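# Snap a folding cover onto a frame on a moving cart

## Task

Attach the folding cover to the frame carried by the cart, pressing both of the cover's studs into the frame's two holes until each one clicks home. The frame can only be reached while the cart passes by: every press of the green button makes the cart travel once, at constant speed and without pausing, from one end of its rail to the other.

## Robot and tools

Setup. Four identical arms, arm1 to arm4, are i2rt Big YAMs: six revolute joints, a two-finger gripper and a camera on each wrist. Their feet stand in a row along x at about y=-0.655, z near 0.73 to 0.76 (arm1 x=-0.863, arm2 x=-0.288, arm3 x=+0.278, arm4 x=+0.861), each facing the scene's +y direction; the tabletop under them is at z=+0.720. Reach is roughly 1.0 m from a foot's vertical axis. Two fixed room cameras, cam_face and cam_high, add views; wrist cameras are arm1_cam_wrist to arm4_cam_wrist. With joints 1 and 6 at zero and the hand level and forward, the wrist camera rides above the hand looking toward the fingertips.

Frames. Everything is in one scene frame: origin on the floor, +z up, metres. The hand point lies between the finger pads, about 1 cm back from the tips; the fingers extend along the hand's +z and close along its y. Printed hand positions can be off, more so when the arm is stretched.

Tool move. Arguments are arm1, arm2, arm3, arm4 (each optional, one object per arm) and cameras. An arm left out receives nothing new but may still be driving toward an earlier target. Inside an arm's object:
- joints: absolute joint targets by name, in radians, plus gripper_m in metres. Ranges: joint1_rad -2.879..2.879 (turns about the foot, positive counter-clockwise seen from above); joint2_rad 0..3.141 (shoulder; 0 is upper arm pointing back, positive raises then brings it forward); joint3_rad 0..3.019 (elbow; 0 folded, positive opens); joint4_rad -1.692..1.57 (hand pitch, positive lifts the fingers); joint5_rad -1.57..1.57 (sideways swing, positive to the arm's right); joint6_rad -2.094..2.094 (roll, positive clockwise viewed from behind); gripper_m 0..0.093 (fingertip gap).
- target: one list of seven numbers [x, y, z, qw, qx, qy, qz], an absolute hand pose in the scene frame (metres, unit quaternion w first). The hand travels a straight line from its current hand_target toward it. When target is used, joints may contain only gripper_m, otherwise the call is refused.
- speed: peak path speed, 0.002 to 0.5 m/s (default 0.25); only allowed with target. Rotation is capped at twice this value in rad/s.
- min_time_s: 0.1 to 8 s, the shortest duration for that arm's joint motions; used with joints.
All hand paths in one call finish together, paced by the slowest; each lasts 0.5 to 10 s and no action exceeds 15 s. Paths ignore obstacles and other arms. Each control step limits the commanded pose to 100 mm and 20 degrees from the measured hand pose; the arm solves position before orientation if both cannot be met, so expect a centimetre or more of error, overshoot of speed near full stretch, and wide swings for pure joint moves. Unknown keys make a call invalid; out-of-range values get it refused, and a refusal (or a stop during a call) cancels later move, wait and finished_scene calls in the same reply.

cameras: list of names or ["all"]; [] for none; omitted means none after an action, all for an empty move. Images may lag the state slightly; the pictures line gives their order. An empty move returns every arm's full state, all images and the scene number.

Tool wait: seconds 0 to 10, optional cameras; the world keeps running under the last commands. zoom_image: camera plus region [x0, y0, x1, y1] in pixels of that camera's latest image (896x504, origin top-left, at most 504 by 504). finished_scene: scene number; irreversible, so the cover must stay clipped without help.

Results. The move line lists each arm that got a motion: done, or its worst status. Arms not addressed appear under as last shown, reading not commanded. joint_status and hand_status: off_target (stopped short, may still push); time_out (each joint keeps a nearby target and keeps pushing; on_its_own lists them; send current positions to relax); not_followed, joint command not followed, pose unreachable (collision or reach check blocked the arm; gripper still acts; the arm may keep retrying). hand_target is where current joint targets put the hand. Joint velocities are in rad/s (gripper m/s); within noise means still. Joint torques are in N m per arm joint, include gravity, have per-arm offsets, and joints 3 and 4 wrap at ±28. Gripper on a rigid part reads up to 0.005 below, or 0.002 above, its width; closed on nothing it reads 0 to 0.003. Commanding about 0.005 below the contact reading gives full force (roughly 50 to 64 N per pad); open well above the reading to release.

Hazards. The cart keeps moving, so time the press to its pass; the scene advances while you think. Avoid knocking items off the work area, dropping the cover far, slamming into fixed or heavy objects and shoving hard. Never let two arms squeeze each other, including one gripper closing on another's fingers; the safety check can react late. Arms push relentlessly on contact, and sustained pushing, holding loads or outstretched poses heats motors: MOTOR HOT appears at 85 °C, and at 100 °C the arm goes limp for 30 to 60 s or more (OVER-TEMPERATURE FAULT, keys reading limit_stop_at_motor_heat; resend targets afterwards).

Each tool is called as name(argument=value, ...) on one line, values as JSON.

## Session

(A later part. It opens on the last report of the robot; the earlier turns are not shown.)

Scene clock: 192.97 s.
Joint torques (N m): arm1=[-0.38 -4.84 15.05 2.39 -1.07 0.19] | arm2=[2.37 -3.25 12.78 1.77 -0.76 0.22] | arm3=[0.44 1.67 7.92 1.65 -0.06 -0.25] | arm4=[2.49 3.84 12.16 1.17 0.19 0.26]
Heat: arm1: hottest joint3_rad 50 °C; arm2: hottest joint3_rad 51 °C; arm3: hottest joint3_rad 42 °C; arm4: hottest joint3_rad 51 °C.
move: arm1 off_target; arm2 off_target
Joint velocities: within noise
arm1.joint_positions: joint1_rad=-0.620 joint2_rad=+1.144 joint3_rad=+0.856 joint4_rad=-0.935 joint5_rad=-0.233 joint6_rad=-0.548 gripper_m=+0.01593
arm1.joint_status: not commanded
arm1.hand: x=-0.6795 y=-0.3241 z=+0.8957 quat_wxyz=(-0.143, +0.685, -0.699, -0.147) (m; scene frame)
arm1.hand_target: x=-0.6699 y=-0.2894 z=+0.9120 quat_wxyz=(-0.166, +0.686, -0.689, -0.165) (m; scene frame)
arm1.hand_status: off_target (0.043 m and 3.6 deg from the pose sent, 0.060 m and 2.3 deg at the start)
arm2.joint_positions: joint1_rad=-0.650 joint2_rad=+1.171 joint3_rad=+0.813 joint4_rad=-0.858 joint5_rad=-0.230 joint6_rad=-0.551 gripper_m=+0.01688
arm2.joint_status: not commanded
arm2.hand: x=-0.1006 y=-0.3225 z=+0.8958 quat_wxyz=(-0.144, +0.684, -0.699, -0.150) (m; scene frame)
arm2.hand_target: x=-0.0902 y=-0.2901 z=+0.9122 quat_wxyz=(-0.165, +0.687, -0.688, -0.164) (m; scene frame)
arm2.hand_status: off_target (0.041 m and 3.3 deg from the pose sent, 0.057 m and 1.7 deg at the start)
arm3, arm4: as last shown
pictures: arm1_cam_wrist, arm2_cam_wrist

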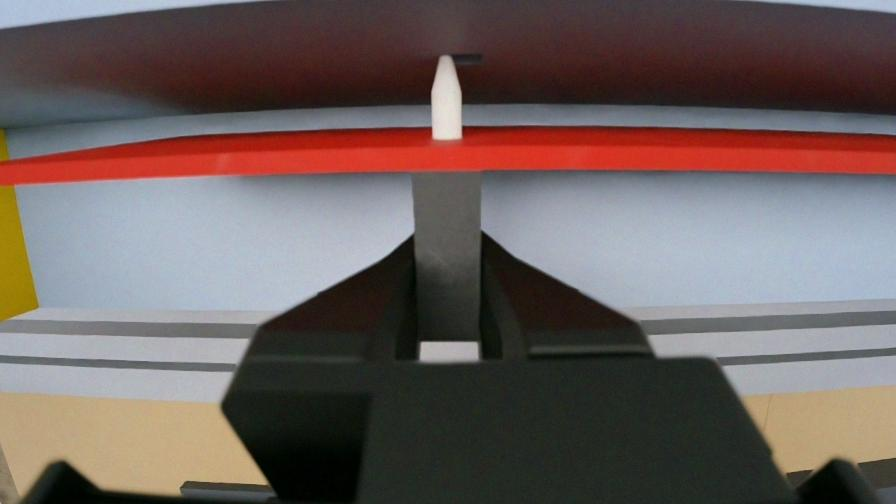

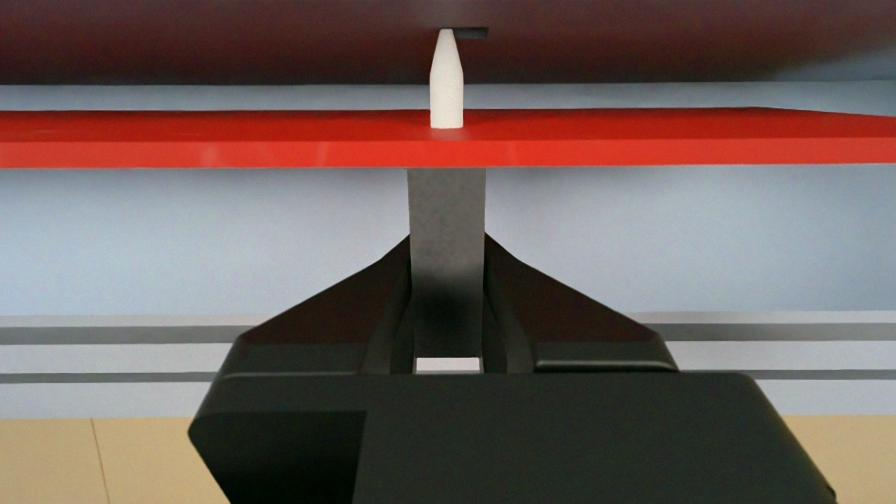

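move(arm1={"target":[-0.630,-0.293,0.910,0.165,-0.6875,0.6875,0.165],"speed":0.013}, arm2={"target":[-0.050,-0.295,0.911,0.165,-0.6875,0.6875,0.165],"speed":0.013}, cameras=["arm1_cam_wrist","arm2_cam_wrist"])

Scene clock: 197.27 s.
Joint torques (N m): arm1=[-0.44 -5.19 14.78 2.13 -1.16 0.05] | arm2=[1.73 -4.31 12.41 1.24 -0.94 -0.08] | arm3=[-0.09 1.96 7.75 1.83 -0.09 -0.21] | arm4=[2.73 3.96 12.16 0.9 0.18 0.21]
Heat: arm1: hottest joint3_rad 51 °C; arm2: hottest joint3_rad 52 °C; arm3: hottest joint3_rad 42 °C; arm4: hottest joint3_rad 51 °C.
move: arm1 off_target; arm2 off_target
Joint velocities: within noise
arm1.joint_positions: joint1_rad=-0.704 joint2_rad=+1.205 joint3_rad=+0.902 joint4_rad=-0.943 joint5_rad=-0.273 joint6_rad=-0.633 gripper_m=+0.01593
arm1.joint_status: not commanded
arm1.hand: x=-0.6476 y=-0.3244 z=+0.8949 quat_wxyz=(-0.141, +0.686, -0.698, -0.153) (m; scene frame)
arm1.hand_target: x=-0.6312 y=-0.2957 z=+0.9099 quat_wxyz=(-0.165, +0.687, -0.688, -0.166) (m; scene frame)
arm1.hand_status: off_target (0.039 m and 3.4 deg from the pose sent, 0.060 m and 3.6 deg at the start)
arm2.joint_positions: joint1_rad=-0.732 joint2_rad=+1.229 joint3_rad=+0.860 joint4_rad=-0.867 joint5_rad=-0.267 joint6_rad=-0.635 gripper_m=+0.01688
arm2.joint_status: not commanded
arm2.hand: x=-0.0685 y=-0.3232 z=+0.8957 quat_wxyz=(-0.143, +0.685, -0.697, -0.154) (m; scene frame)
arm2.hand_target: x=-0.0515 y=-0.2972 z=+0.9115 quat_wxyz=(-0.166, +0.688, -0.687, -0.165) (m; scene frame)
arm2.hand_status: off_target (0.037 m and 3.0 deg from the pose sent, 0.060 m and 3.3 deg at the start)
arm3, arm4: as last shown
pictures: arm1_cam_wrist, arm2_cam_wrist

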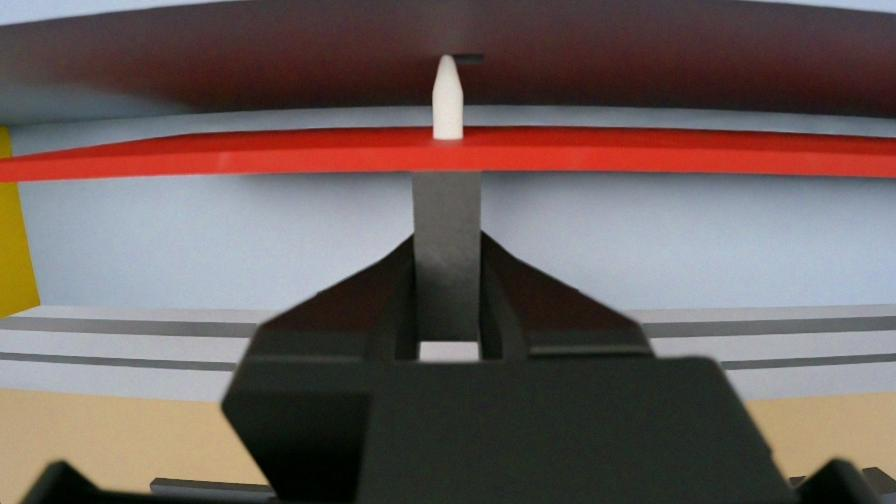

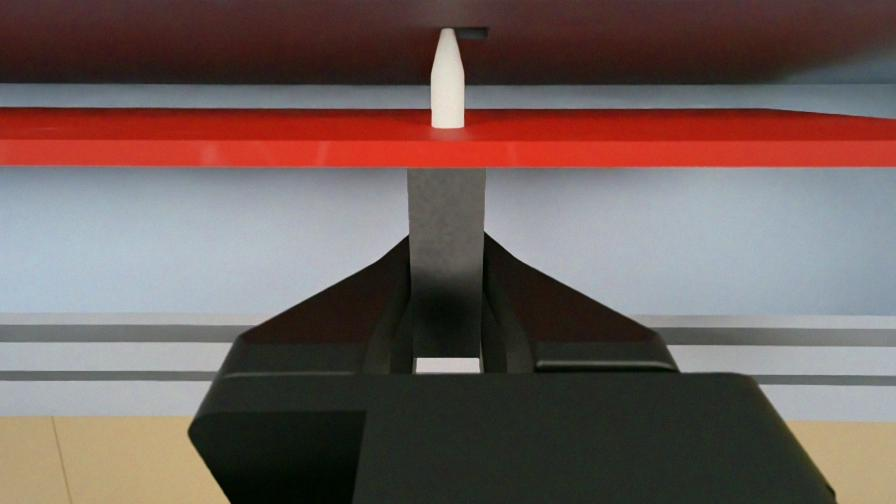

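move(arm1={"target":[-0.623,-0.317,0.910,0.165,-0.6875,0.6875,0.165],"speed":0.02}, arm2={"target":[-0.043,-0.318,0.911,0.165,-0.6875,0.6875,0.165],"speed":0.02}, cameras=["arm1_cam_wrist","arm2_cam_wrist"])

move(arm1={"target":[-0.600,-0.285,0.910,0.165,-0.6875,0.6875,0.165],"speed":0.0135}, arm2={"target":[-0.020,-0.286,0.911,0.165,-0.6875,0.6875,0.165],"speed":0.0135}, cameras=["arm1_cam_wrist","arm2_cam_wrist"])

Scene clock: 199.57 s.
Joint torques (N m): arm1=[-1.9 -10.64 12.18 0.98 -0.92 -0.06] | arm2=[0.73 -7.12 10.54 0.21 -0.8 -0.12] | arm3=[-0.09 1.55 7.86 2.06 -0.17 -0.22] | arm4=[2.14 4.31 12.18 1.03 0.2 0.27]
Heat: arm1: hottest joint3_rad 51 °C; arm2: hottest joint3_rad 52 °C; arm3: hottest joint3_rad 42 °C; arm4: hottest joint3_rad 51 °C.
move: arm1 off_target; arm2 off_target
Joint velocities: within noise
arm1.joint_positions: joint1_rad=-0.749 joint2_rad=+1.222 joint3_rad=+0.910 joint4_rad=-0.934 joint5_rad=-0.297 joint6_rad=-0.677 gripper_m=+0.01593
arm1.joint_status: not commanded
arm1.hand: x=-0.6328 y=-0.3279 z=+0.8938 quat_wxyz=(-0.146, +0.686, -0.695, -0.158) (m; scene frame)
arm1.hand_target: x=-0.6238 y=-0.3172 z=+0.9094 quat_wxyz=(-0.165, +0.688, -0.687, -0.165) (m; scene frame)
arm1.hand_status: off_target (0.022 m and 2.5 deg from the pose sent, 0.030 m and 3.4 deg at the start)
arm2.joint_positions: joint1_rad=-0.778 joint2_rad=+1.244 joint3_rad=+0.869 joint4_rad=-0.856 joint5_rad=-0.292 joint6_rad=-0.678 gripper_m=+0.01687
arm2.joint_status: not commanded
arm2.hand: x=-0.0527 y=-0.3266 z=+0.8957 quat_wxyz=(-0.151, +0.685, -0.695, -0.160) (m; scene frame)
arm2.hand_target: x=-0.0430 y=-0.3179 z=+0.9112 quat_wxyz=(-0.165, +0.685, -0.690, -0.166) (m; scene frame)
arm2.hand_status: off_target (0.020 m and 2.0 deg from the pose sent, 0.030 m and 3.0 deg at the start)
arm3.joint_positions: joint1_rad=+0.141 joint2_rad=+0.602 joint3_rad=+1.355 joint4_rad=-1.257 joint5_rad=-0.116 joint6_rad=+0.492 gripper_m=+0.09396
arm3.joint_status: not commanded
arm3.hand: x=+0.2328 y=-0.4218 z=+1.2827 quat_wxyz=(-0.190, +0.507, -0.693, -0.476) (m; scene frame)
arm3.hand_target: x=+0.2332 y=-0.4243 z=+1.2951 quat_wxyz=(-0.196, +0.504, -0.687, -0.486) (m; scene frame)
arm3.hand_status: not commanded
arm4.joint_positions: joint1_rad=-0.017 joint2_rad=+0.563 joint3_rad=+1.318 joint4_rad=-1.187 joint5_rad=-0.011 joint6_rad=-0.014 gripper_m=+0.00041
arm4.joint_status: not commanded
arm4.hand: x=+0.8563 y=-0.4086 z=+1.3081 quat_wxyz=(-0.387, +0.600, -0.590, -0.377) (m; scene frame)
arm4.hand_target: x=+0.8545 y=-0.4116 z=+1.3192 quat_wxyz=(-0.388, +0.598, -0.588, -0.383) (m; scene frame)
arm4.hand_status: not commanded
pictures: arm1_cam_wrist, arm2_cam_wrist

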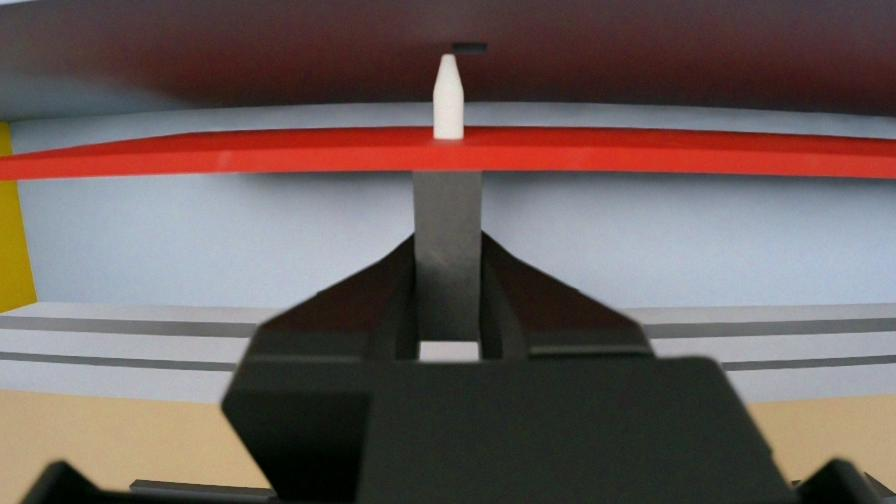

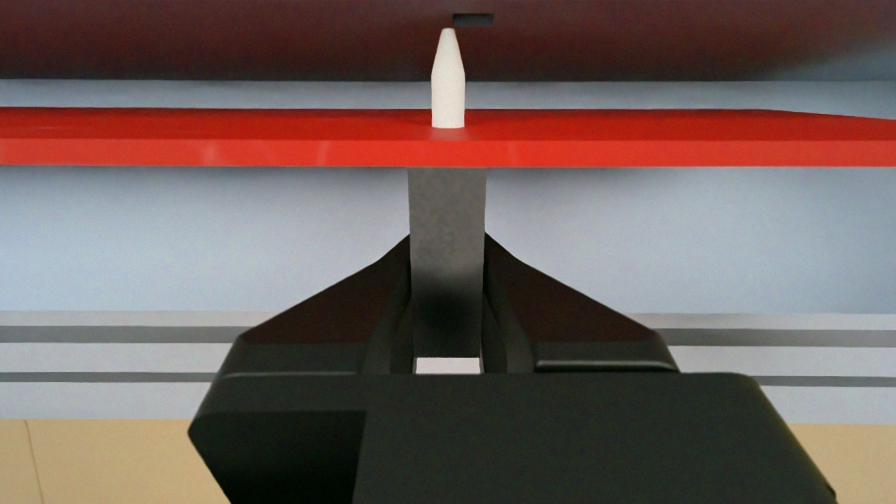

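Scene clock: 203.03 s.
Joint torques (N m): arm1=[1.55 -7.82 15.02 2.03 -1.33 0.21] | arm2=[3.96 -5.25 12.78 1.17 -0.95 0.16] | arm3=[0.32 2.08 8.01 1.69 -0.12 -0.21] | arm4=[2.26 4.72 12.12 1.01 0.19 0.2]
Heat: arm1: hottest joint3_rad 51 °C; arm2: hottest joint3_rad 53 °C; arm3: hottest joint3_rad 42 °C; arm4: hottest joint3_rad 51 °C.
move: arm1 off_target; arm2 off_target
Joint velocities: within noise
arm1.joint_positions: joint1_rad=-0.778 joint2_rad=+1.277 joint3_rad=+0.963 joint4_rad=-0.949 joint5_rad=-0.285 joint6_rad=-0.699 gripper_m=+0.01593
arm1.joint_status: not commanded
arm1.hand: x=-0.6099 y=-0.3238 z=+0.8944 quat_wxyz=(-0.142, +0.683, -0.701, -0.148) (m; scene frame)
arm1.hand_target: x=-0.6017 y=-0.2883 z=+0.9109 quat_wxyz=(-0.165, +0.688, -0.688, -0.165) (m; scene frame)
arm1.hand_status: off_target (0.043 m and 3.6 deg from the pose sent, 0.056 m and 2.5 deg at the start)
arm2.joint_positions: joint1_rad=-0.809 joint2_rad=+1.301 joint3_rad=+0.925 joint4_rad=-0.878 joint5_rad=-0.281 joint6_rad=-0.706 gripper_m=+0.01687
arm2.joint_status: not commanded
arm2.hand: x=-0.0300 y=-0.3234 z=+0.8952 quat_wxyz=(-0.144, +0.684, -0.700, -0.149) (m; scene frame)
arm2.hand_target: x=-0.0218 y=-0.2894 z=+0.9109 quat_wxyz=(-0.165, +0.690, -0.686, -0.165) (m; scene frame)
arm2.hand_status: off_target (0.042 m and 3.3 deg from the pose sent, 0.054 m and 2.0 deg at the start)
arm3, arm4: as last shown
pictures: arm1_cam_wrist, arm2_cam_wrist

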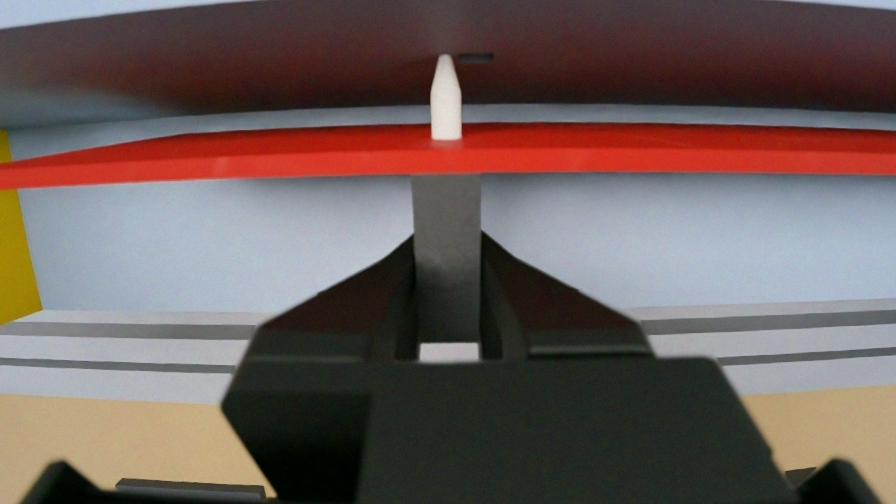

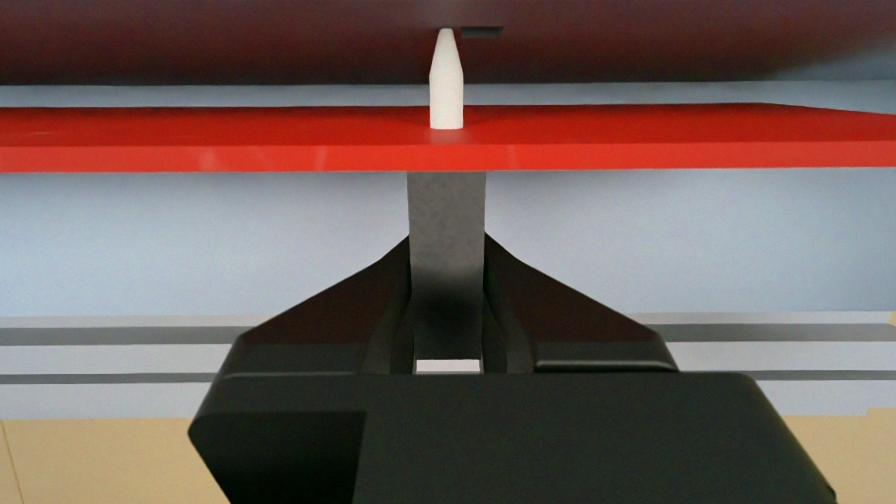

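move(arm1={"target":[-0.572,-0.321,0.910,0.165,-0.6875,0.6875,0.165],"speed":0.03}, arm2={"target":[0.009,-0.321,0.911,0.165,-0.6875,0.6875,0.165],"speed":0.03}, cameras=["arm1_cam_wrist","arm2_cam_wrist"])

move(arm1={"target":[-0.547,-0.286,0.910,0.165,-0.6875,0.6875,0.165],"speed":0.0137}, arm2={"target":[0.034,-0.287,0.911,0.165,-0.6875,0.6875,0.165],"speed":0.0137}, cameras=["arm1_cam_wrist","arm2_cam_wrist"])

Scene clock: 205.90 s.
Joint torques (N m): arm1=[-1.49 -11.28 13.24 0.62 -0.86 -0.14] | arm2=[0.15 -8.76 11.29 0.14 -0.76 -0.15] | arm3=[0.67 1.44 7.77 1.59 -0.14 -0.18] | arm4=[2.14 4.13 12.12 1.03 0.21 0.25]
Heat: arm1: hottest joint3_rad 52 °C; arm2: hottest joint3_rad 53 °C; arm3: hottest joint3_rad 42 °C; arm4: hottest joint3_rad 51 °C.
move: arm1 off_target; arm2 off_target
Joint velocities: within noise
arm1.joint_positions: joint1_rad=-0.847 joint2_rad=+1.311 joint3_rad=+0.985 joint4_rad=-0.949 joint5_rad=-0.335 joint6_rad=-0.778 gripper_m=+0.01593
arm1.joint_status: not commanded
arm1.hand: x=-0.5875 y=-0.3305 z=+0.8928 quat_wxyz=(-0.147, +0.687, -0.693, -0.162) (m; scene frame)
arm1.hand_target: x=-0.5740 y=-0.3201 z=+0.9099 quat_wxyz=(-0.165, +0.689, -0.686, -0.166) (m; scene frame)
arm1.hand_status: off_target (0.025 m and 2.2 deg from the pose sent, 0.041 m and 3.6 deg at the start)
arm2.joint_positions: joint1_rad=-0.870 joint2_rad=+1.338 joint3_rad=+0.949 joint4_rad=-0.869 joint5_rad=-0.330 joint6_rad=-0.775 gripper_m=+0.01687
arm2.joint_status: not commanded
arm2.hand: x=-0.0076 y=-0.3264 z=+0.8938 quat_wxyz=(-0.152, +0.686, -0.692, -0.163) (m; scene frame)
arm2.hand_target: x=+0.0070 y=-0.3174 z=+0.9113 quat_wxyz=(-0.168, +0.688, -0.686, -0.167) (m; scene frame)
arm2.hand_status: off_target (0.024 m and 1.6 deg from the pose sent, 0.042 m and 3.3 deg at the start)
arm3, arm4: as last shown
pictures: arm1_cam_wrist, arm2_cam_wrist

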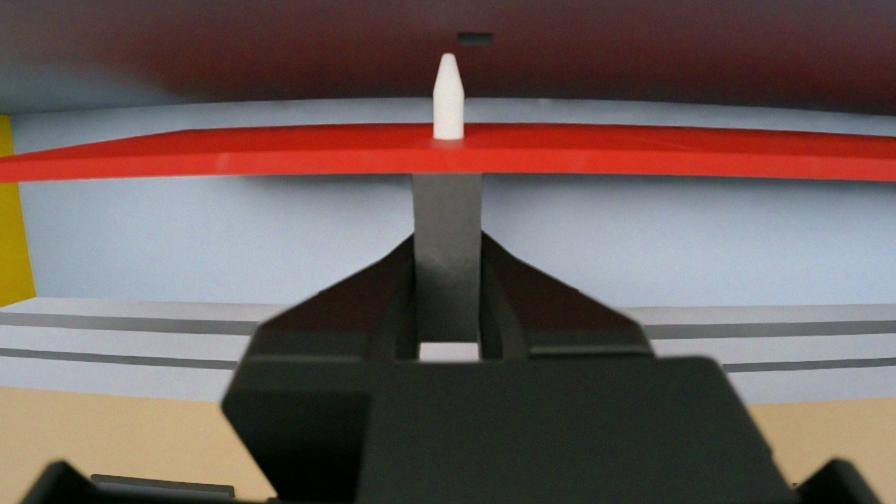

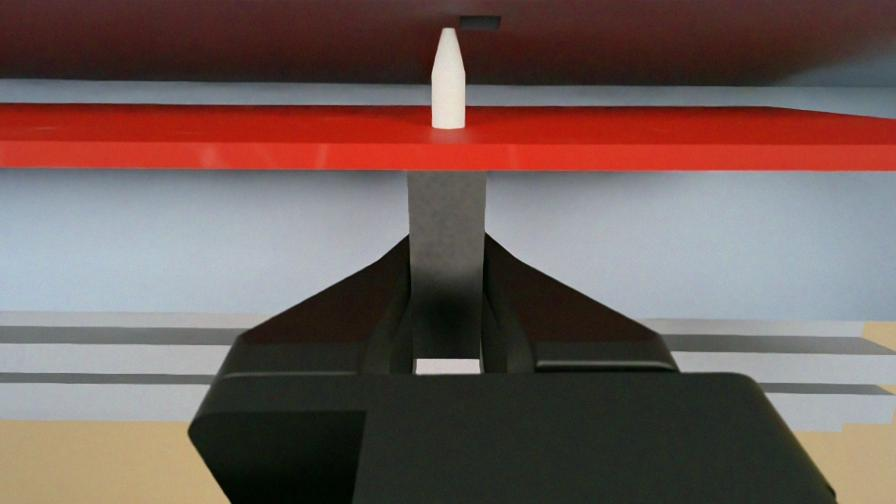

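Scene clock: 209.57 s.
Joint torques (N m): arm1=[0.56 -9.52 15.09 1.72 -1.28 0.22] | arm2=[3.25 -8.12 13.12 0.84 -0.99 0.24] | arm3=[0.03 1.32 7.99 1.7 -0.11 -0.19] | arm4=[2.61 3.72 11.95 1.18 0.19 0.24]
Heat: arm1: hottest joint3_rad 52 °C; arm2: hottest joint3_rad 53 °C; arm3: hottest joint3_rad 42 °C; arm4: hottest joint3_rad 51 °C.
move: arm1 off_target; arm2 off_target
Joint velocities: within noise
arm1.joint_positions: joint1_rad=-0.870 joint2_rad=+1.382 joint3_rad=+1.060 joint4_rad=-0.974 joint5_rad=-0.319 joint6_rad=-0.792 gripper_m=+0.01593
arm1.joint_status: not commanded
arm1.hand: x=-0.5606 y=-0.3238 z=+0.8934 quat_wxyz=(-0.140, +0.684, -0.700, -0.152) (m; scene frame)
arm1.hand_target: x=-0.5475 y=-0.2902 z=+0.9104 quat_wxyz=(-0.165, +0.686, -0.689, -0.165) (m; scene frame)
arm1.hand_status: off_target (0.043 m and 3.6 deg from the pose sent, 0.063 m and 2.2 deg at the start)
arm2.joint_positions: joint1_rad=-0.901 joint2_rad=+1.407 joint3_rad=+1.027 joint4_rad=-0.910 joint5_rad=-0.315 joint6_rad=-0.800 gripper_m=+0.01687
arm2.joint_status: not commanded
arm2.hand: x=+0.0198 y=-0.3236 z=+0.8942 quat_wxyz=(-0.140, +0.684, -0.699, -0.153) (m; scene frame)
arm2.hand_target: x=+0.0336 y=-0.2929 z=+0.9108 quat_wxyz=(-0.163, +0.687, -0.689, -0.164) (m; scene frame)
arm2.hand_status: off_target (0.043 m and 3.5 deg from the pose sent, 0.060 m and 1.6 deg at the start)
arm3, arm4: as last shown
pictures: arm1_cam_wrist, arm2_cam_wrist

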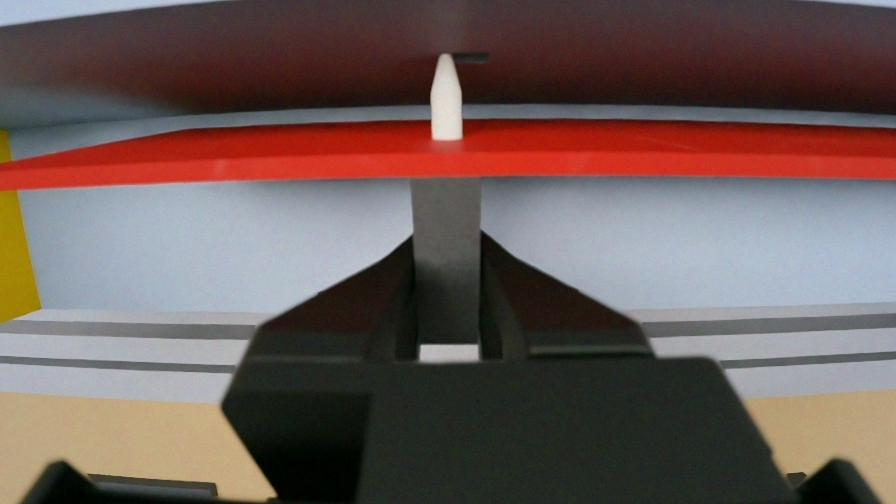

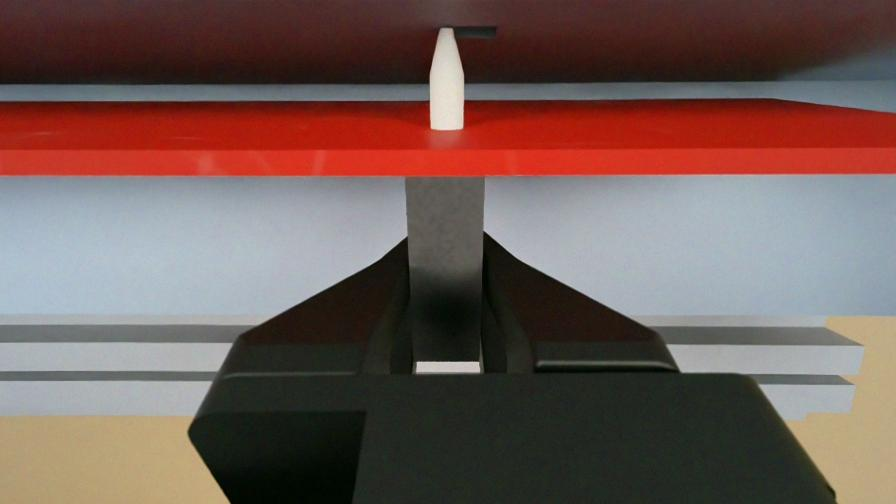

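move(arm1={"target":[-0.5185,-0.321,0.910,0.165,-0.6875,0.6875,0.165],"speed":0.035}, arm2={"target":[0.063,-0.322,0.911,0.165,-0.6875,0.6875,0.165],"speed":0.035}, arm3={"joints":{"joint1_rad":-0.8}}, cameras=["arm1_cam_wrist","arm2_cam_wrist"])

move(arm1={"target":[-0.493,-0.286,0.910,0.165,-0.6875,0.6875,0.165],"speed":0.0137}, arm2={"target":[0.0885,-0.287,0.911,0.165,-0.6875,0.6875,0.165],"speed":0.0137}, cameras=["arm1_cam_wrist","arm2_cam_wrist"])

Scene clock: 212.10 s.
Joint torques (N m): arm1=[-1.61 -13.33 13.67 0.27 -0.82 -0.09] | arm2=[-0.32 -9.64 11.6 -0.4 -0.73 -0.04] | arm3=[0.15 2.32 8.14 1.96 -0.1 -0.23] | arm4=[2.61 4.89 11.99 1.1 0.2 0.23]
Heat: arm1: hottest joint3_rad 53 °C; arm2: hottest joint3_rad 53 °C; arm3: hottest joint3_rad 42 °C; arm4: hottest joint3_rad 51 °C.
move: arm1 off_target; arm2 off_target; arm3 done
Joint velocities: within noise
arm1.joint_positions: joint1_rad=-0.925 joint2_rad=+1.422 joint3_rad=+1.091 joint4_rad=-0.972 joint5_rad=-0.363 joint6_rad=-0.860 gripper_m=+0.01593
arm1.joint_status: not commanded
arm1.hand: x=-0.5379 y=-0.3280 z=+0.8919 quat_wxyz=(-0.147, +0.687, -0.692, -0.165) (m; scene frame)
arm1.hand_target: x=-0.5215 y=-0.3184 z=+0.9097 quat_wxyz=(-0.165, +0.690, -0.685, -0.166) (m; scene frame)
arm1.hand_status: off_target (0.027 m and 2.1 deg from the pose sent, 0.045 m and 3.6 deg at the start)
arm2.joint_positions: joint1_rad=-0.950 joint2_rad=+1.448 joint3_rad=+1.061 joint4_rad=-0.905 joint5_rad=-0.356 joint6_rad=-0.859 gripper_m=+0.01687
arm2.joint_status: not commanded
arm2.hand: x=+0.0422 y=-0.3254 z=+0.8927 quat_wxyz=(-0.148, +0.687, -0.692, -0.165) (m; scene frame)
arm2.hand_target: x=+0.0601 y=-0.3191 z=+0.9107 quat_wxyz=(-0.166, +0.688, -0.687, -0.166) (m; scene frame)
arm2.hand_status: off_target (0.028 m and 2.0 deg from the pose sent, 0.046 m and 3.5 deg at the start)
arm3.joint_positions: joint1_rad=-0.795 joint2_rad=+0.602 joint3_rad=+1.355 joint4_rad=-1.257 joint5_rad=-0.116 joint6_rad=+0.492 gripper_m=+0.09397
arm3.joint_status: all done
arm3.hand: x=+0.4450 y=-0.4803 z=+1.2814 quat_wxyz=(-0.381, +0.140, -0.849, -0.339) (m; scene frame)
arm3.hand_target: x=+0.4447 y=-0.4833 z=+1.2938 quat_wxyz=(-0.392, +0.136, -0.842, -0.344) (m; scene frame)
arm3.hand_status: not commanded
arm4: as last shown
pictures: arm1_cam_wrist, arm2_cam_wrist

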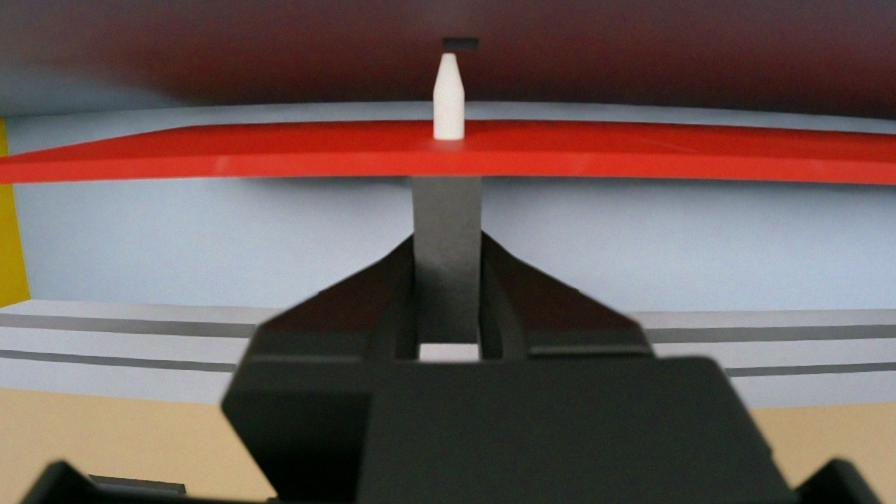

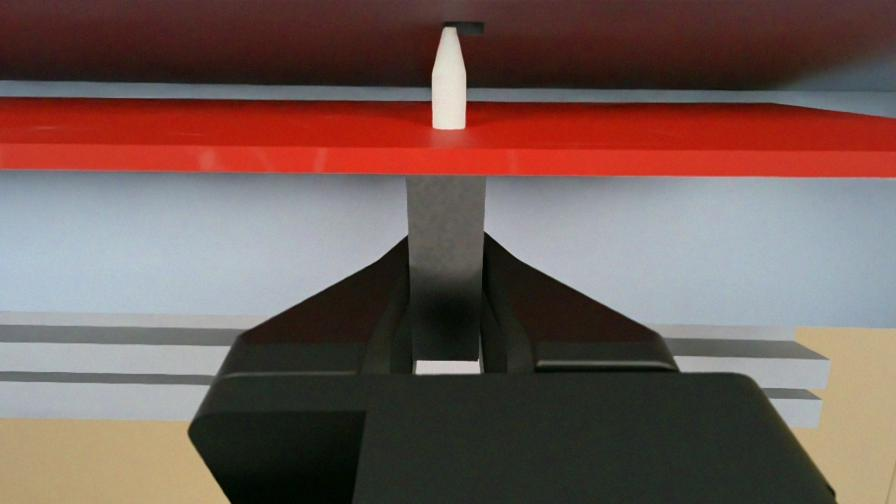

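Scene clock: 215.77 s.
Joint torques (N m): arm1=[0.5 -12.57 15.69 1.63 -1.18 0.25] | arm2=[3.02 -9.47 13.22 0.85 -0.94 0.26] | arm3=[-0.67 2.2 7.97 1.69 -0.1 -0.28] | arm4=[1.85 3.96 12.25 0.92 0.2 0.27]
Heat: arm1: hottest joint3_rad 53 °C; arm2: hottest joint3_rad 54 °C; arm3: hottest joint3_rad 42 °C; arm4: hottest joint3_rad 51 °C.
move: arm1 off_target; arm2 off_target
Joint velocities: within noise
arm1.joint_positions: joint1_rad=-0.945 joint2_rad=+1.494 joint3_rad=+1.177 joint4_rad=-1.007 joint5_rad=-0.346 joint6_rad=-0.872 gripper_m=+0.01593
arm1.joint_status: not commanded
arm1.hand: x=-0.5099 y=-0.3221 z=+0.8927 quat_wxyz=(-0.138, +0.684, -0.699, -0.156) (m; scene frame)
arm1.hand_target: x=-0.4933 y=-0.2906 z=+0.9107 quat_wxyz=(-0.166, +0.686, -0.689, -0.165) (m; scene frame)
arm1.hand_status: off_target (0.043 m and 3.5 deg from the pose sent, 0.064 m and 2.1 deg at the start)
arm2.joint_positions: joint1_rad=-0.978 joint2_rad=+1.516 joint3_rad=+1.145 joint4_rad=-0.948 joint5_rad=-0.341 joint6_rad=-0.879 gripper_m=+0.01687
arm2.joint_status: not commanded
arm2.hand: x=+0.0709 y=-0.3233 z=+0.8935 quat_wxyz=(-0.139, +0.685, -0.699, -0.156) (m; scene frame)
arm2.hand_target: x=+0.0881 y=-0.2926 z=+0.9116 quat_wxyz=(-0.165, +0.687, -0.688, -0.164) (m; scene frame)
arm2.hand_status: off_target (0.044 m and 3.5 deg from the pose sent, 0.063 m and 2.0 deg at the start)
arm3, arm4: as last shown
arm3.hand_target: x=+0.4446 y=-0.4833 z=+1.2938 quat_wxyz=(-0.392, +0.136, -0.842, -0.344) (m; scene frame)
pictures: arm1_cam_wrist, arm2_cam_wrist

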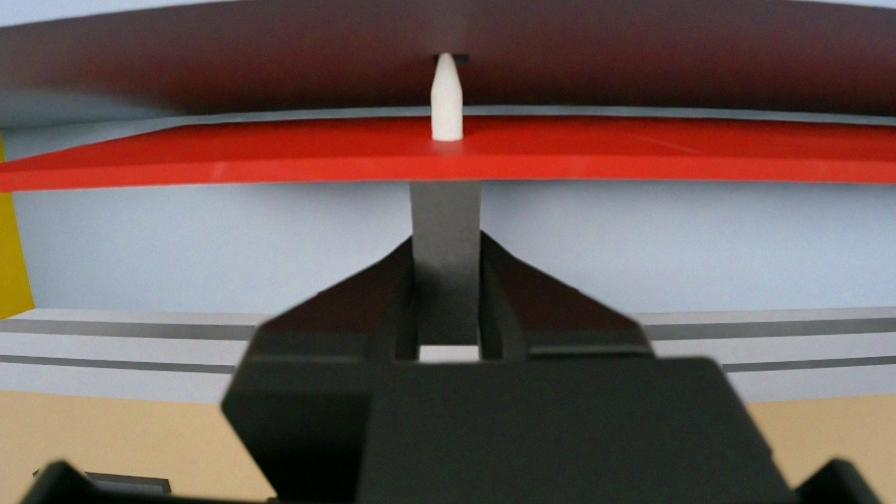

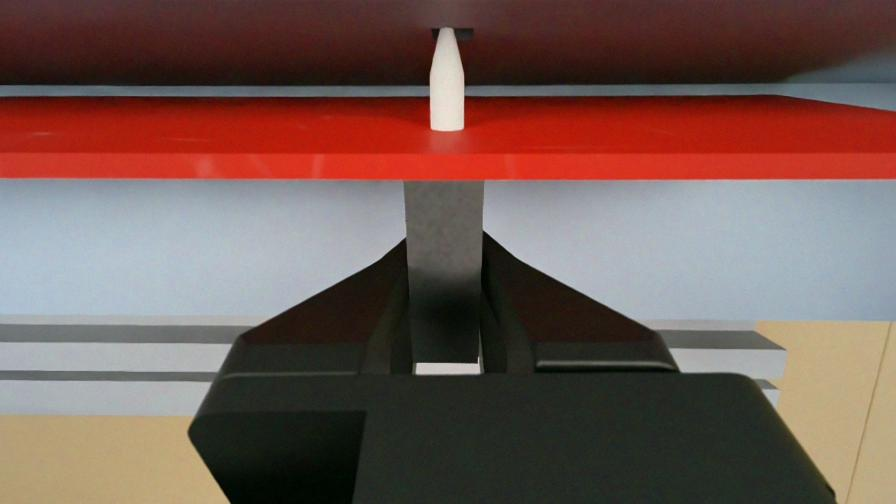

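move(arm1={"target":[-0.4715,-0.322,0.9065,0.165,-0.6875,0.6875,0.165],"speed":0.035}, arm2={"target":[0.1095,-0.324,0.9075,0.165,-0.6875,0.6875,0.165],"speed":0.035}, cameras=["arm1_cam_wrist","arm2_cam_wrist"])

move(arm1={"target":[-0.446,-0.286,0.9065,0.165,-0.6875,0.6875,0.165],"speed":0.0137}, arm2={"target":[0.135,-0.287,0.9075,0.165,-0.6875,0.6875,0.165],"speed":0.0137}, cameras=["arm1_cam_wrist","arm2_cam_wrist"])

Scene clock: 218.53 s.
Joint torques (N m): arm1=[-2.49 -15.03 12.88 0.53 -0.85 -0.07] | arm2=[0.21 -10.64 11.07 -0.03 -0.69 -0.09] | arm3=[-0.15 1.38 7.75 1.68 -0.08 -0.28] | arm4=[1.9 3.78 12.16 1.1 0.24 0.26]
Heat: arm1: hottest joint3_rad 54 °C; arm2: hottest joint3_rad 54 °C; arm3: hottest joint3_rad 42 °C; arm4: hottest joint3_rad 51 °C.
move: arm1 off_target; arm2 off_target
Joint velocities: within noise
arm1.joint_positions: joint1_rad=-0.990 joint2_rad=+1.527 joint3_rad=+1.206 joint4_rad=-1.007 joint5_rad=-0.380 joint6_rad=-0.927 gripper_m=+0.01593
arm1.joint_status: not commanded
arm1.hand: x=-0.4896 y=-0.3276 z=+0.8913 quat_wxyz=(-0.146, +0.687, -0.692, -0.165) (m; scene frame)
arm1.hand_target: x=-0.4742 y=-0.3199 z=+0.9065 quat_wxyz=(-0.165, +0.690, -0.685, -0.165) (m; scene frame)
arm1.hand_status: off_target (0.024 m and 2.2 deg from the pose sent, 0.041 m and 3.5 deg at the start)
arm2.joint_positions: joint1_rad=-1.019 joint2_rad=+1.548 joint3_rad=+1.173 joint4_rad=-0.936 joint5_rad=-0.374 joint6_rad=-0.927 gripper_m=+0.01687
arm2.joint_status: not commanded
arm2.hand: x=+0.0919 y=-0.3267 z=+0.8923 quat_wxyz=(-0.151, +0.686, -0.692, -0.165) (m; scene frame)
arm2.hand_target: x=+0.1086 y=-0.3206 z=+0.9080 quat_wxyz=(-0.169, +0.688, -0.687, -0.165) (m; scene frame)
arm2.hand_status: off_target (0.023 m and 1.7 deg from the pose sent, 0.041 m and 3.5 deg at the start)
arm3, arm4: as last shown
pictures: arm1_cam_wrist, arm2_cam_wrist

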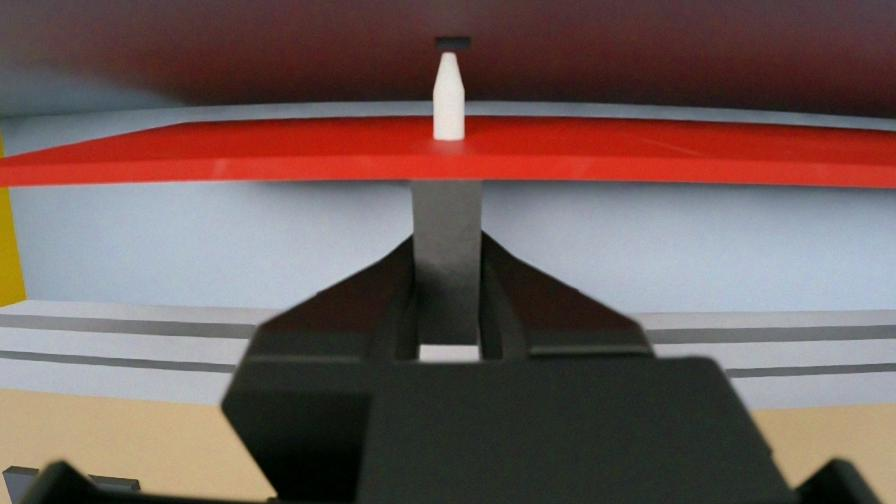

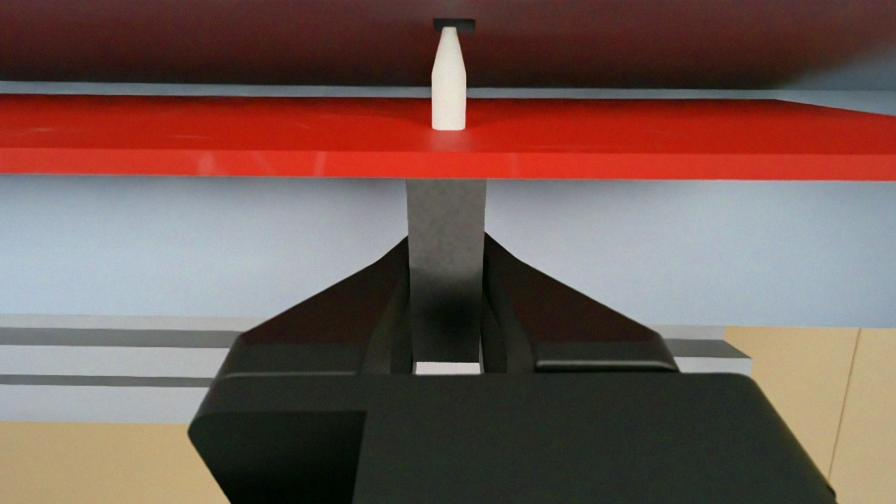

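Scene clock: 222.27 s.
Joint torques (N m): arm1=[1.2 -13.86 15.02 1.31 -1.17 0.24] | arm2=[2.84 -10.87 12.96 0.66 -1.01 0.29] | arm3=[-0.67 2.32 7.86 1.96 -0.16 -0.22] | arm4=[2.55 4.19 12.14 0.92 0.17 0.19]
Heat: arm1: hottest joint3_rad 54 °C; arm2: hottest joint3_rad 54 °C; arm3: hottest joint3_rad 42 °C; arm4: hottest joint3_rad 51 °C.
move: arm1 off_target; arm2 off_target
Joint velocities: within noise
arm1.joint_positions: joint1_rad=-1.006 joint2_rad=+1.596 joint3_rad=+1.293 joint4_rad=-1.038 joint5_rad=-0.363 joint6_rad=-0.932 gripper_m=+0.01593
arm1.joint_status: not commanded
arm1.hand: x=-0.4610 y=-0.3222 z=+0.8917 quat_wxyz=(-0.141, +0.683, -0.699, -0.157) (m; scene frame)
arm1.hand_target: x=-0.4456 y=-0.2910 z=+0.9065 quat_wxyz=(-0.166, +0.685, -0.690, -0.164) (m; scene frame)
arm1.hand_status: off_target (0.042 m and 3.3 deg from the pose sent, 0.062 m and 2.2 deg at the start)
arm2.joint_positions: joint1_rad=-1.039 joint2_rad=+1.617 joint3_rad=+1.264 joint4_rad=-0.982 joint5_rad=-0.359 joint6_rad=-0.941 gripper_m=+0.01687
arm2.joint_status: not commanded
arm2.hand: x=+0.1196 y=-0.3237 z=+0.8922 quat_wxyz=(-0.141, +0.684, -0.698, -0.157) (m; scene frame)
arm2.hand_target: x=+0.1334 y=-0.2927 z=+0.9067 quat_wxyz=(-0.162, +0.687, -0.689, -0.165) (m; scene frame)
arm2.hand_status: off_target (0.043 m and 3.2 deg from the pose sent, 0.061 m and 1.7 deg at the start)
arm3, arm4: as last shown
pictures: arm1_cam_wrist, arm2_cam_wrist

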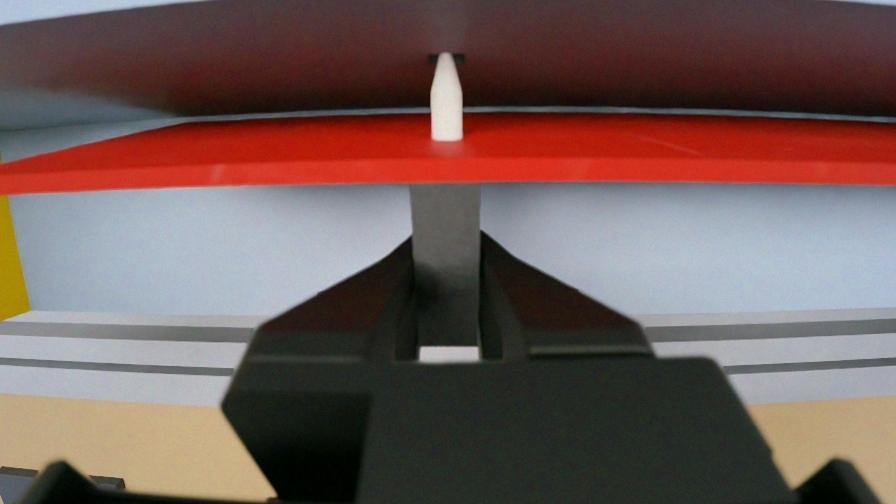

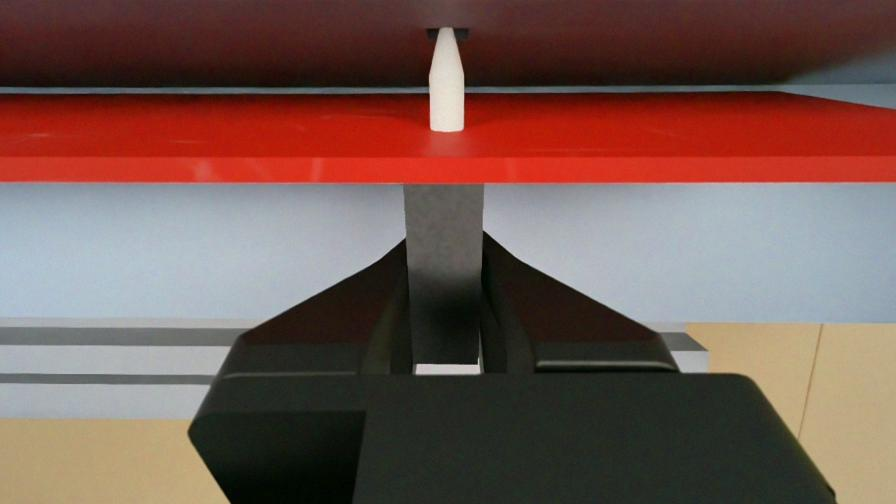

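move(arm1={"target":[-0.422,-0.322,0.908,0.141,-0.693,0.693,0.141],"speed":0.035}, arm2={"target":[0.1585,-0.324,0.909,0.141,-0.693,0.693,0.141],"speed":0.035}, cameras=["arm1_cam_wrist","arm2_cam_wrist"])

move(arm1={"target":[-0.3965,-0.286,0.908,0.141,-0.693,0.693,0.141],"speed":0.0137}, arm2={"target":[0.184,-0.287,0.909,0.141,-0.693,0.693,0.141],"speed":0.0137}, cameras=["arm1_cam_wrist","arm2_cam_wrist","cam_face"])

Scene clock: 225.70 s.
Joint torques (N m): arm1=[-2.02 -17.55 13.34 -0.43 -0.39 -0.12] | arm2=[0.44 -13.68 11.71 -0.83 -0.38 -0.21] | arm3=[0.38 2.26 7.91 1.72 -0.11 -0.22] | arm4=[2.73 4.25 12.1 1.03 0.18 0.2]
Heat: arm1: hottest joint3_rad 54 °C; arm2: hottest joint3_rad 55 °C; arm3: hottest joint3_rad 42 °C; arm4: hottest joint3_rad 51 °C.
move: arm1 off_target; arm2 off_target
Joint velocities: within noise
arm1.joint_positions: joint1_rad=-1.026 joint2_rad=+1.655 joint3_rad=+1.376 joint4_rad=-1.089 joint5_rad=-0.342 joint6_rad=-0.970 gripper_m=+0.01593
arm1.joint_status: not commanded
arm1.hand: x=-0.4367 y=-0.3234 z=+0.8928 quat_wxyz=(-0.131, +0.689, -0.698, -0.145) (m; scene frame)
arm1.hand_target: x=-0.4240 y=-0.3201 z=+0.9077 quat_wxyz=(-0.141, +0.692, -0.693, -0.142) (m; scene frame)
arm1.hand_status: off_target (0.021 m and 1.4 deg from the pose sent, 0.042 m and 2.2 deg at the start)
arm2.joint_positions: joint1_rad=-1.059 joint2_rad=+1.669 joint3_rad=+1.342 joint4_rad=-1.024 joint5_rad=-0.336 joint6_rad=-0.974 gripper_m=+0.01687
arm2.joint_status: not commanded
arm2.hand: x=+0.1448 y=-0.3248 z=+0.8942 quat_wxyz=(-0.136, +0.689, -0.697, -0.144) (m; scene frame)
arm2.hand_target: x=+0.1599 y=-0.3226 z=+0.9098 quat_wxyz=(-0.146, +0.691, -0.694, -0.141) (m; scene frame)
arm2.hand_status: off_target (0.020 m and 1.0 deg from the pose sent, 0.042 m and 2.2 deg at the start)
arm3: as last shown
arm4.joint_positions: joint1_rad=-0.017 joint2_rad=+0.563 joint3_rad=+1.318 joint4_rad=-1.187 joint5_rad=-0.011 joint6_rad=-0.014 gripper_m=+0.00041
arm4.joint_status: not commanded
arm4.hand: x=+0.8563 y=-0.4086 z=+1.3081 quat_wxyz=(-0.387, +0.600, -0.590, -0.377) (m; scene frame)
arm4.hand_target: x=+0.8545 y=-0.4116 z=+1.3192 quat_wxyz=(-0.388, +0.598, -0.588, -0.383) (m; scene frame)
arm4.hand_status: not commanded
pictures: arm1_cam_wrist, arm2_cam_wrist

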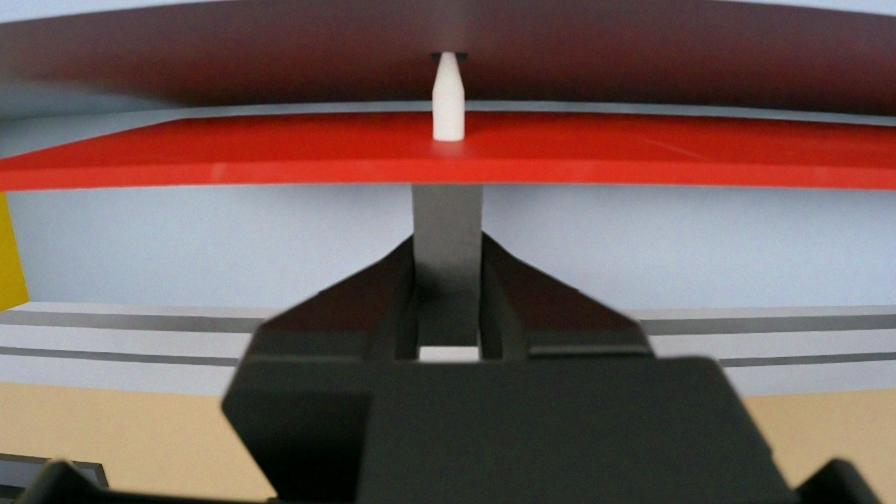

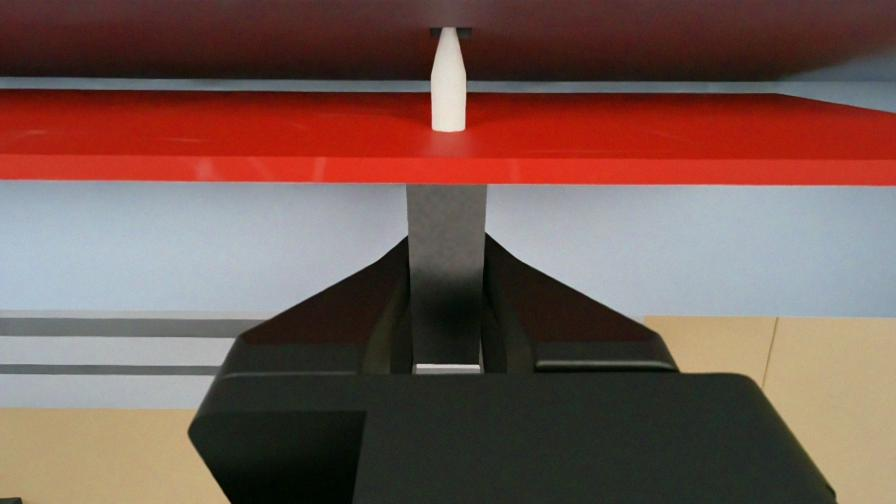

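Scene clock: 229.40 s.
Joint torques (N m): arm1=[0.32 -16.32 15.32 1.24 -1.3 0.2] | arm2=[3.6 -13.33 12.98 0.42 -1.12 0.25] | arm3=[-0.21 1.9 8.2 1.81 -0.12 -0.18] | arm4=[2.55 4.54 12.11 0.79 0.22 0.26]
Heat: arm1: hottest joint3_rad 55 °C; arm2: hottest joint3_rad 55 °C; arm3: hottest joint3_rad 42 °C; arm4: hottest joint3_rad 51 °C.
move: arm1 off_target; arm2 off_target
Joint velocities: within noise
arm1.joint_positions: joint1_rad=-1.040 joint2_rad=+1.727 joint3_rad=+1.479 joint4_rad=-1.151 joint5_rad=-0.312 joint6_rad=-0.982 gripper_m=+0.01593
arm1.joint_status: not commanded
arm1.hand: x=-0.4105 y=-0.3219 z=+0.8929 quat_wxyz=(-0.114, +0.689, -0.704, -0.133) (m; scene frame)
arm1.hand_target: x=-0.3979 y=-0.2897 z=+0.9073 quat_wxyz=(-0.141, +0.693, -0.693, -0.140) (m; scene frame)
arm1.hand_status: off_target (0.041 m and 3.5 deg from the pose sent, 0.057 m and 1.4 deg at the start)
arm2.joint_positions: joint1_rad=-1.073 joint2_rad=+1.743 joint3_rad=+1.449 joint4_rad=-1.097 joint5_rad=-0.305 joint6_rad=-0.987 gripper_m=+0.01687
arm2.joint_status: not commanded
arm2.hand: x=+0.1707 y=-0.3240 z=+0.8938 quat_wxyz=(-0.115, +0.688, -0.704, -0.132) (m; scene frame)
arm2.hand_target: x=+0.1797 y=-0.2901 z=+0.9078 quat_wxyz=(-0.137, +0.695, -0.692, -0.142) (m; scene frame)
arm2.hand_status: off_target (0.042 m and 3.4 deg from the pose sent, 0.056 m and 1.0 deg at the start)
arm3, arm4: as last shown
pictures: arm1_cam_wrist, arm2_cam_wrist, cam_face

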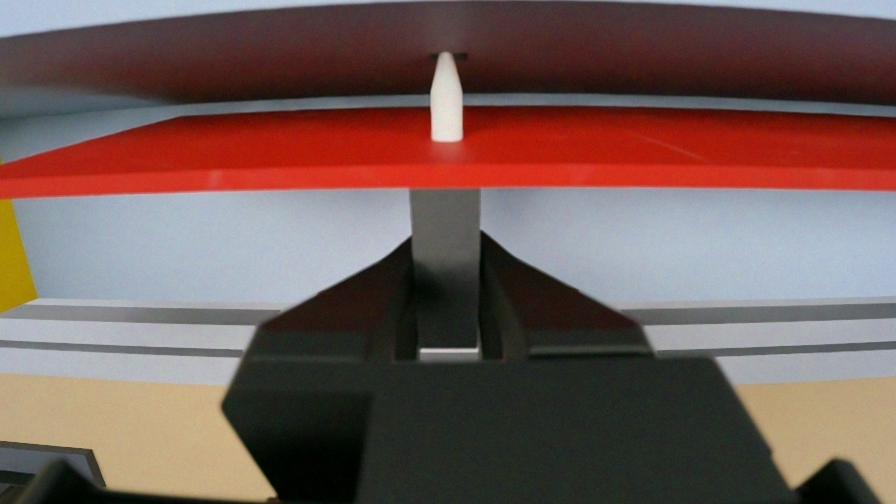

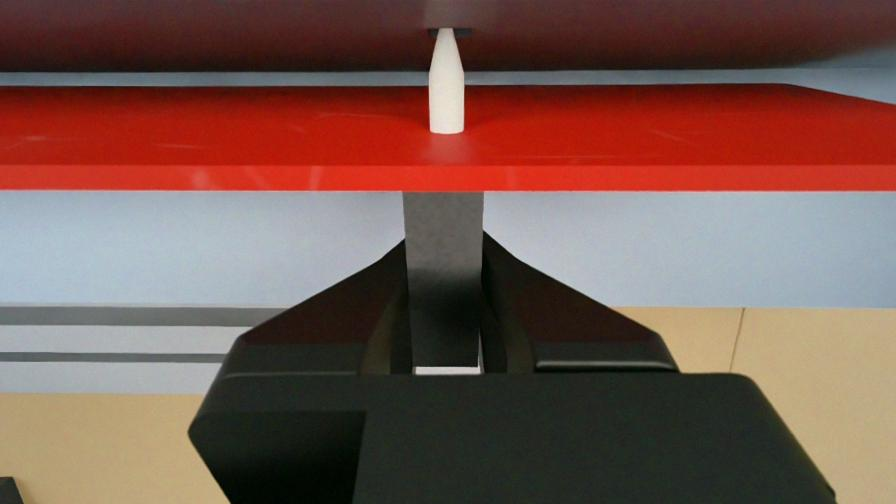

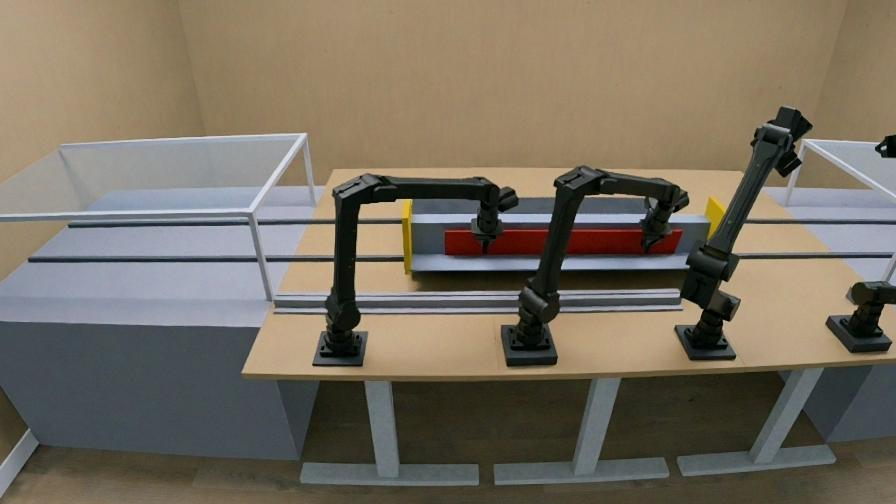

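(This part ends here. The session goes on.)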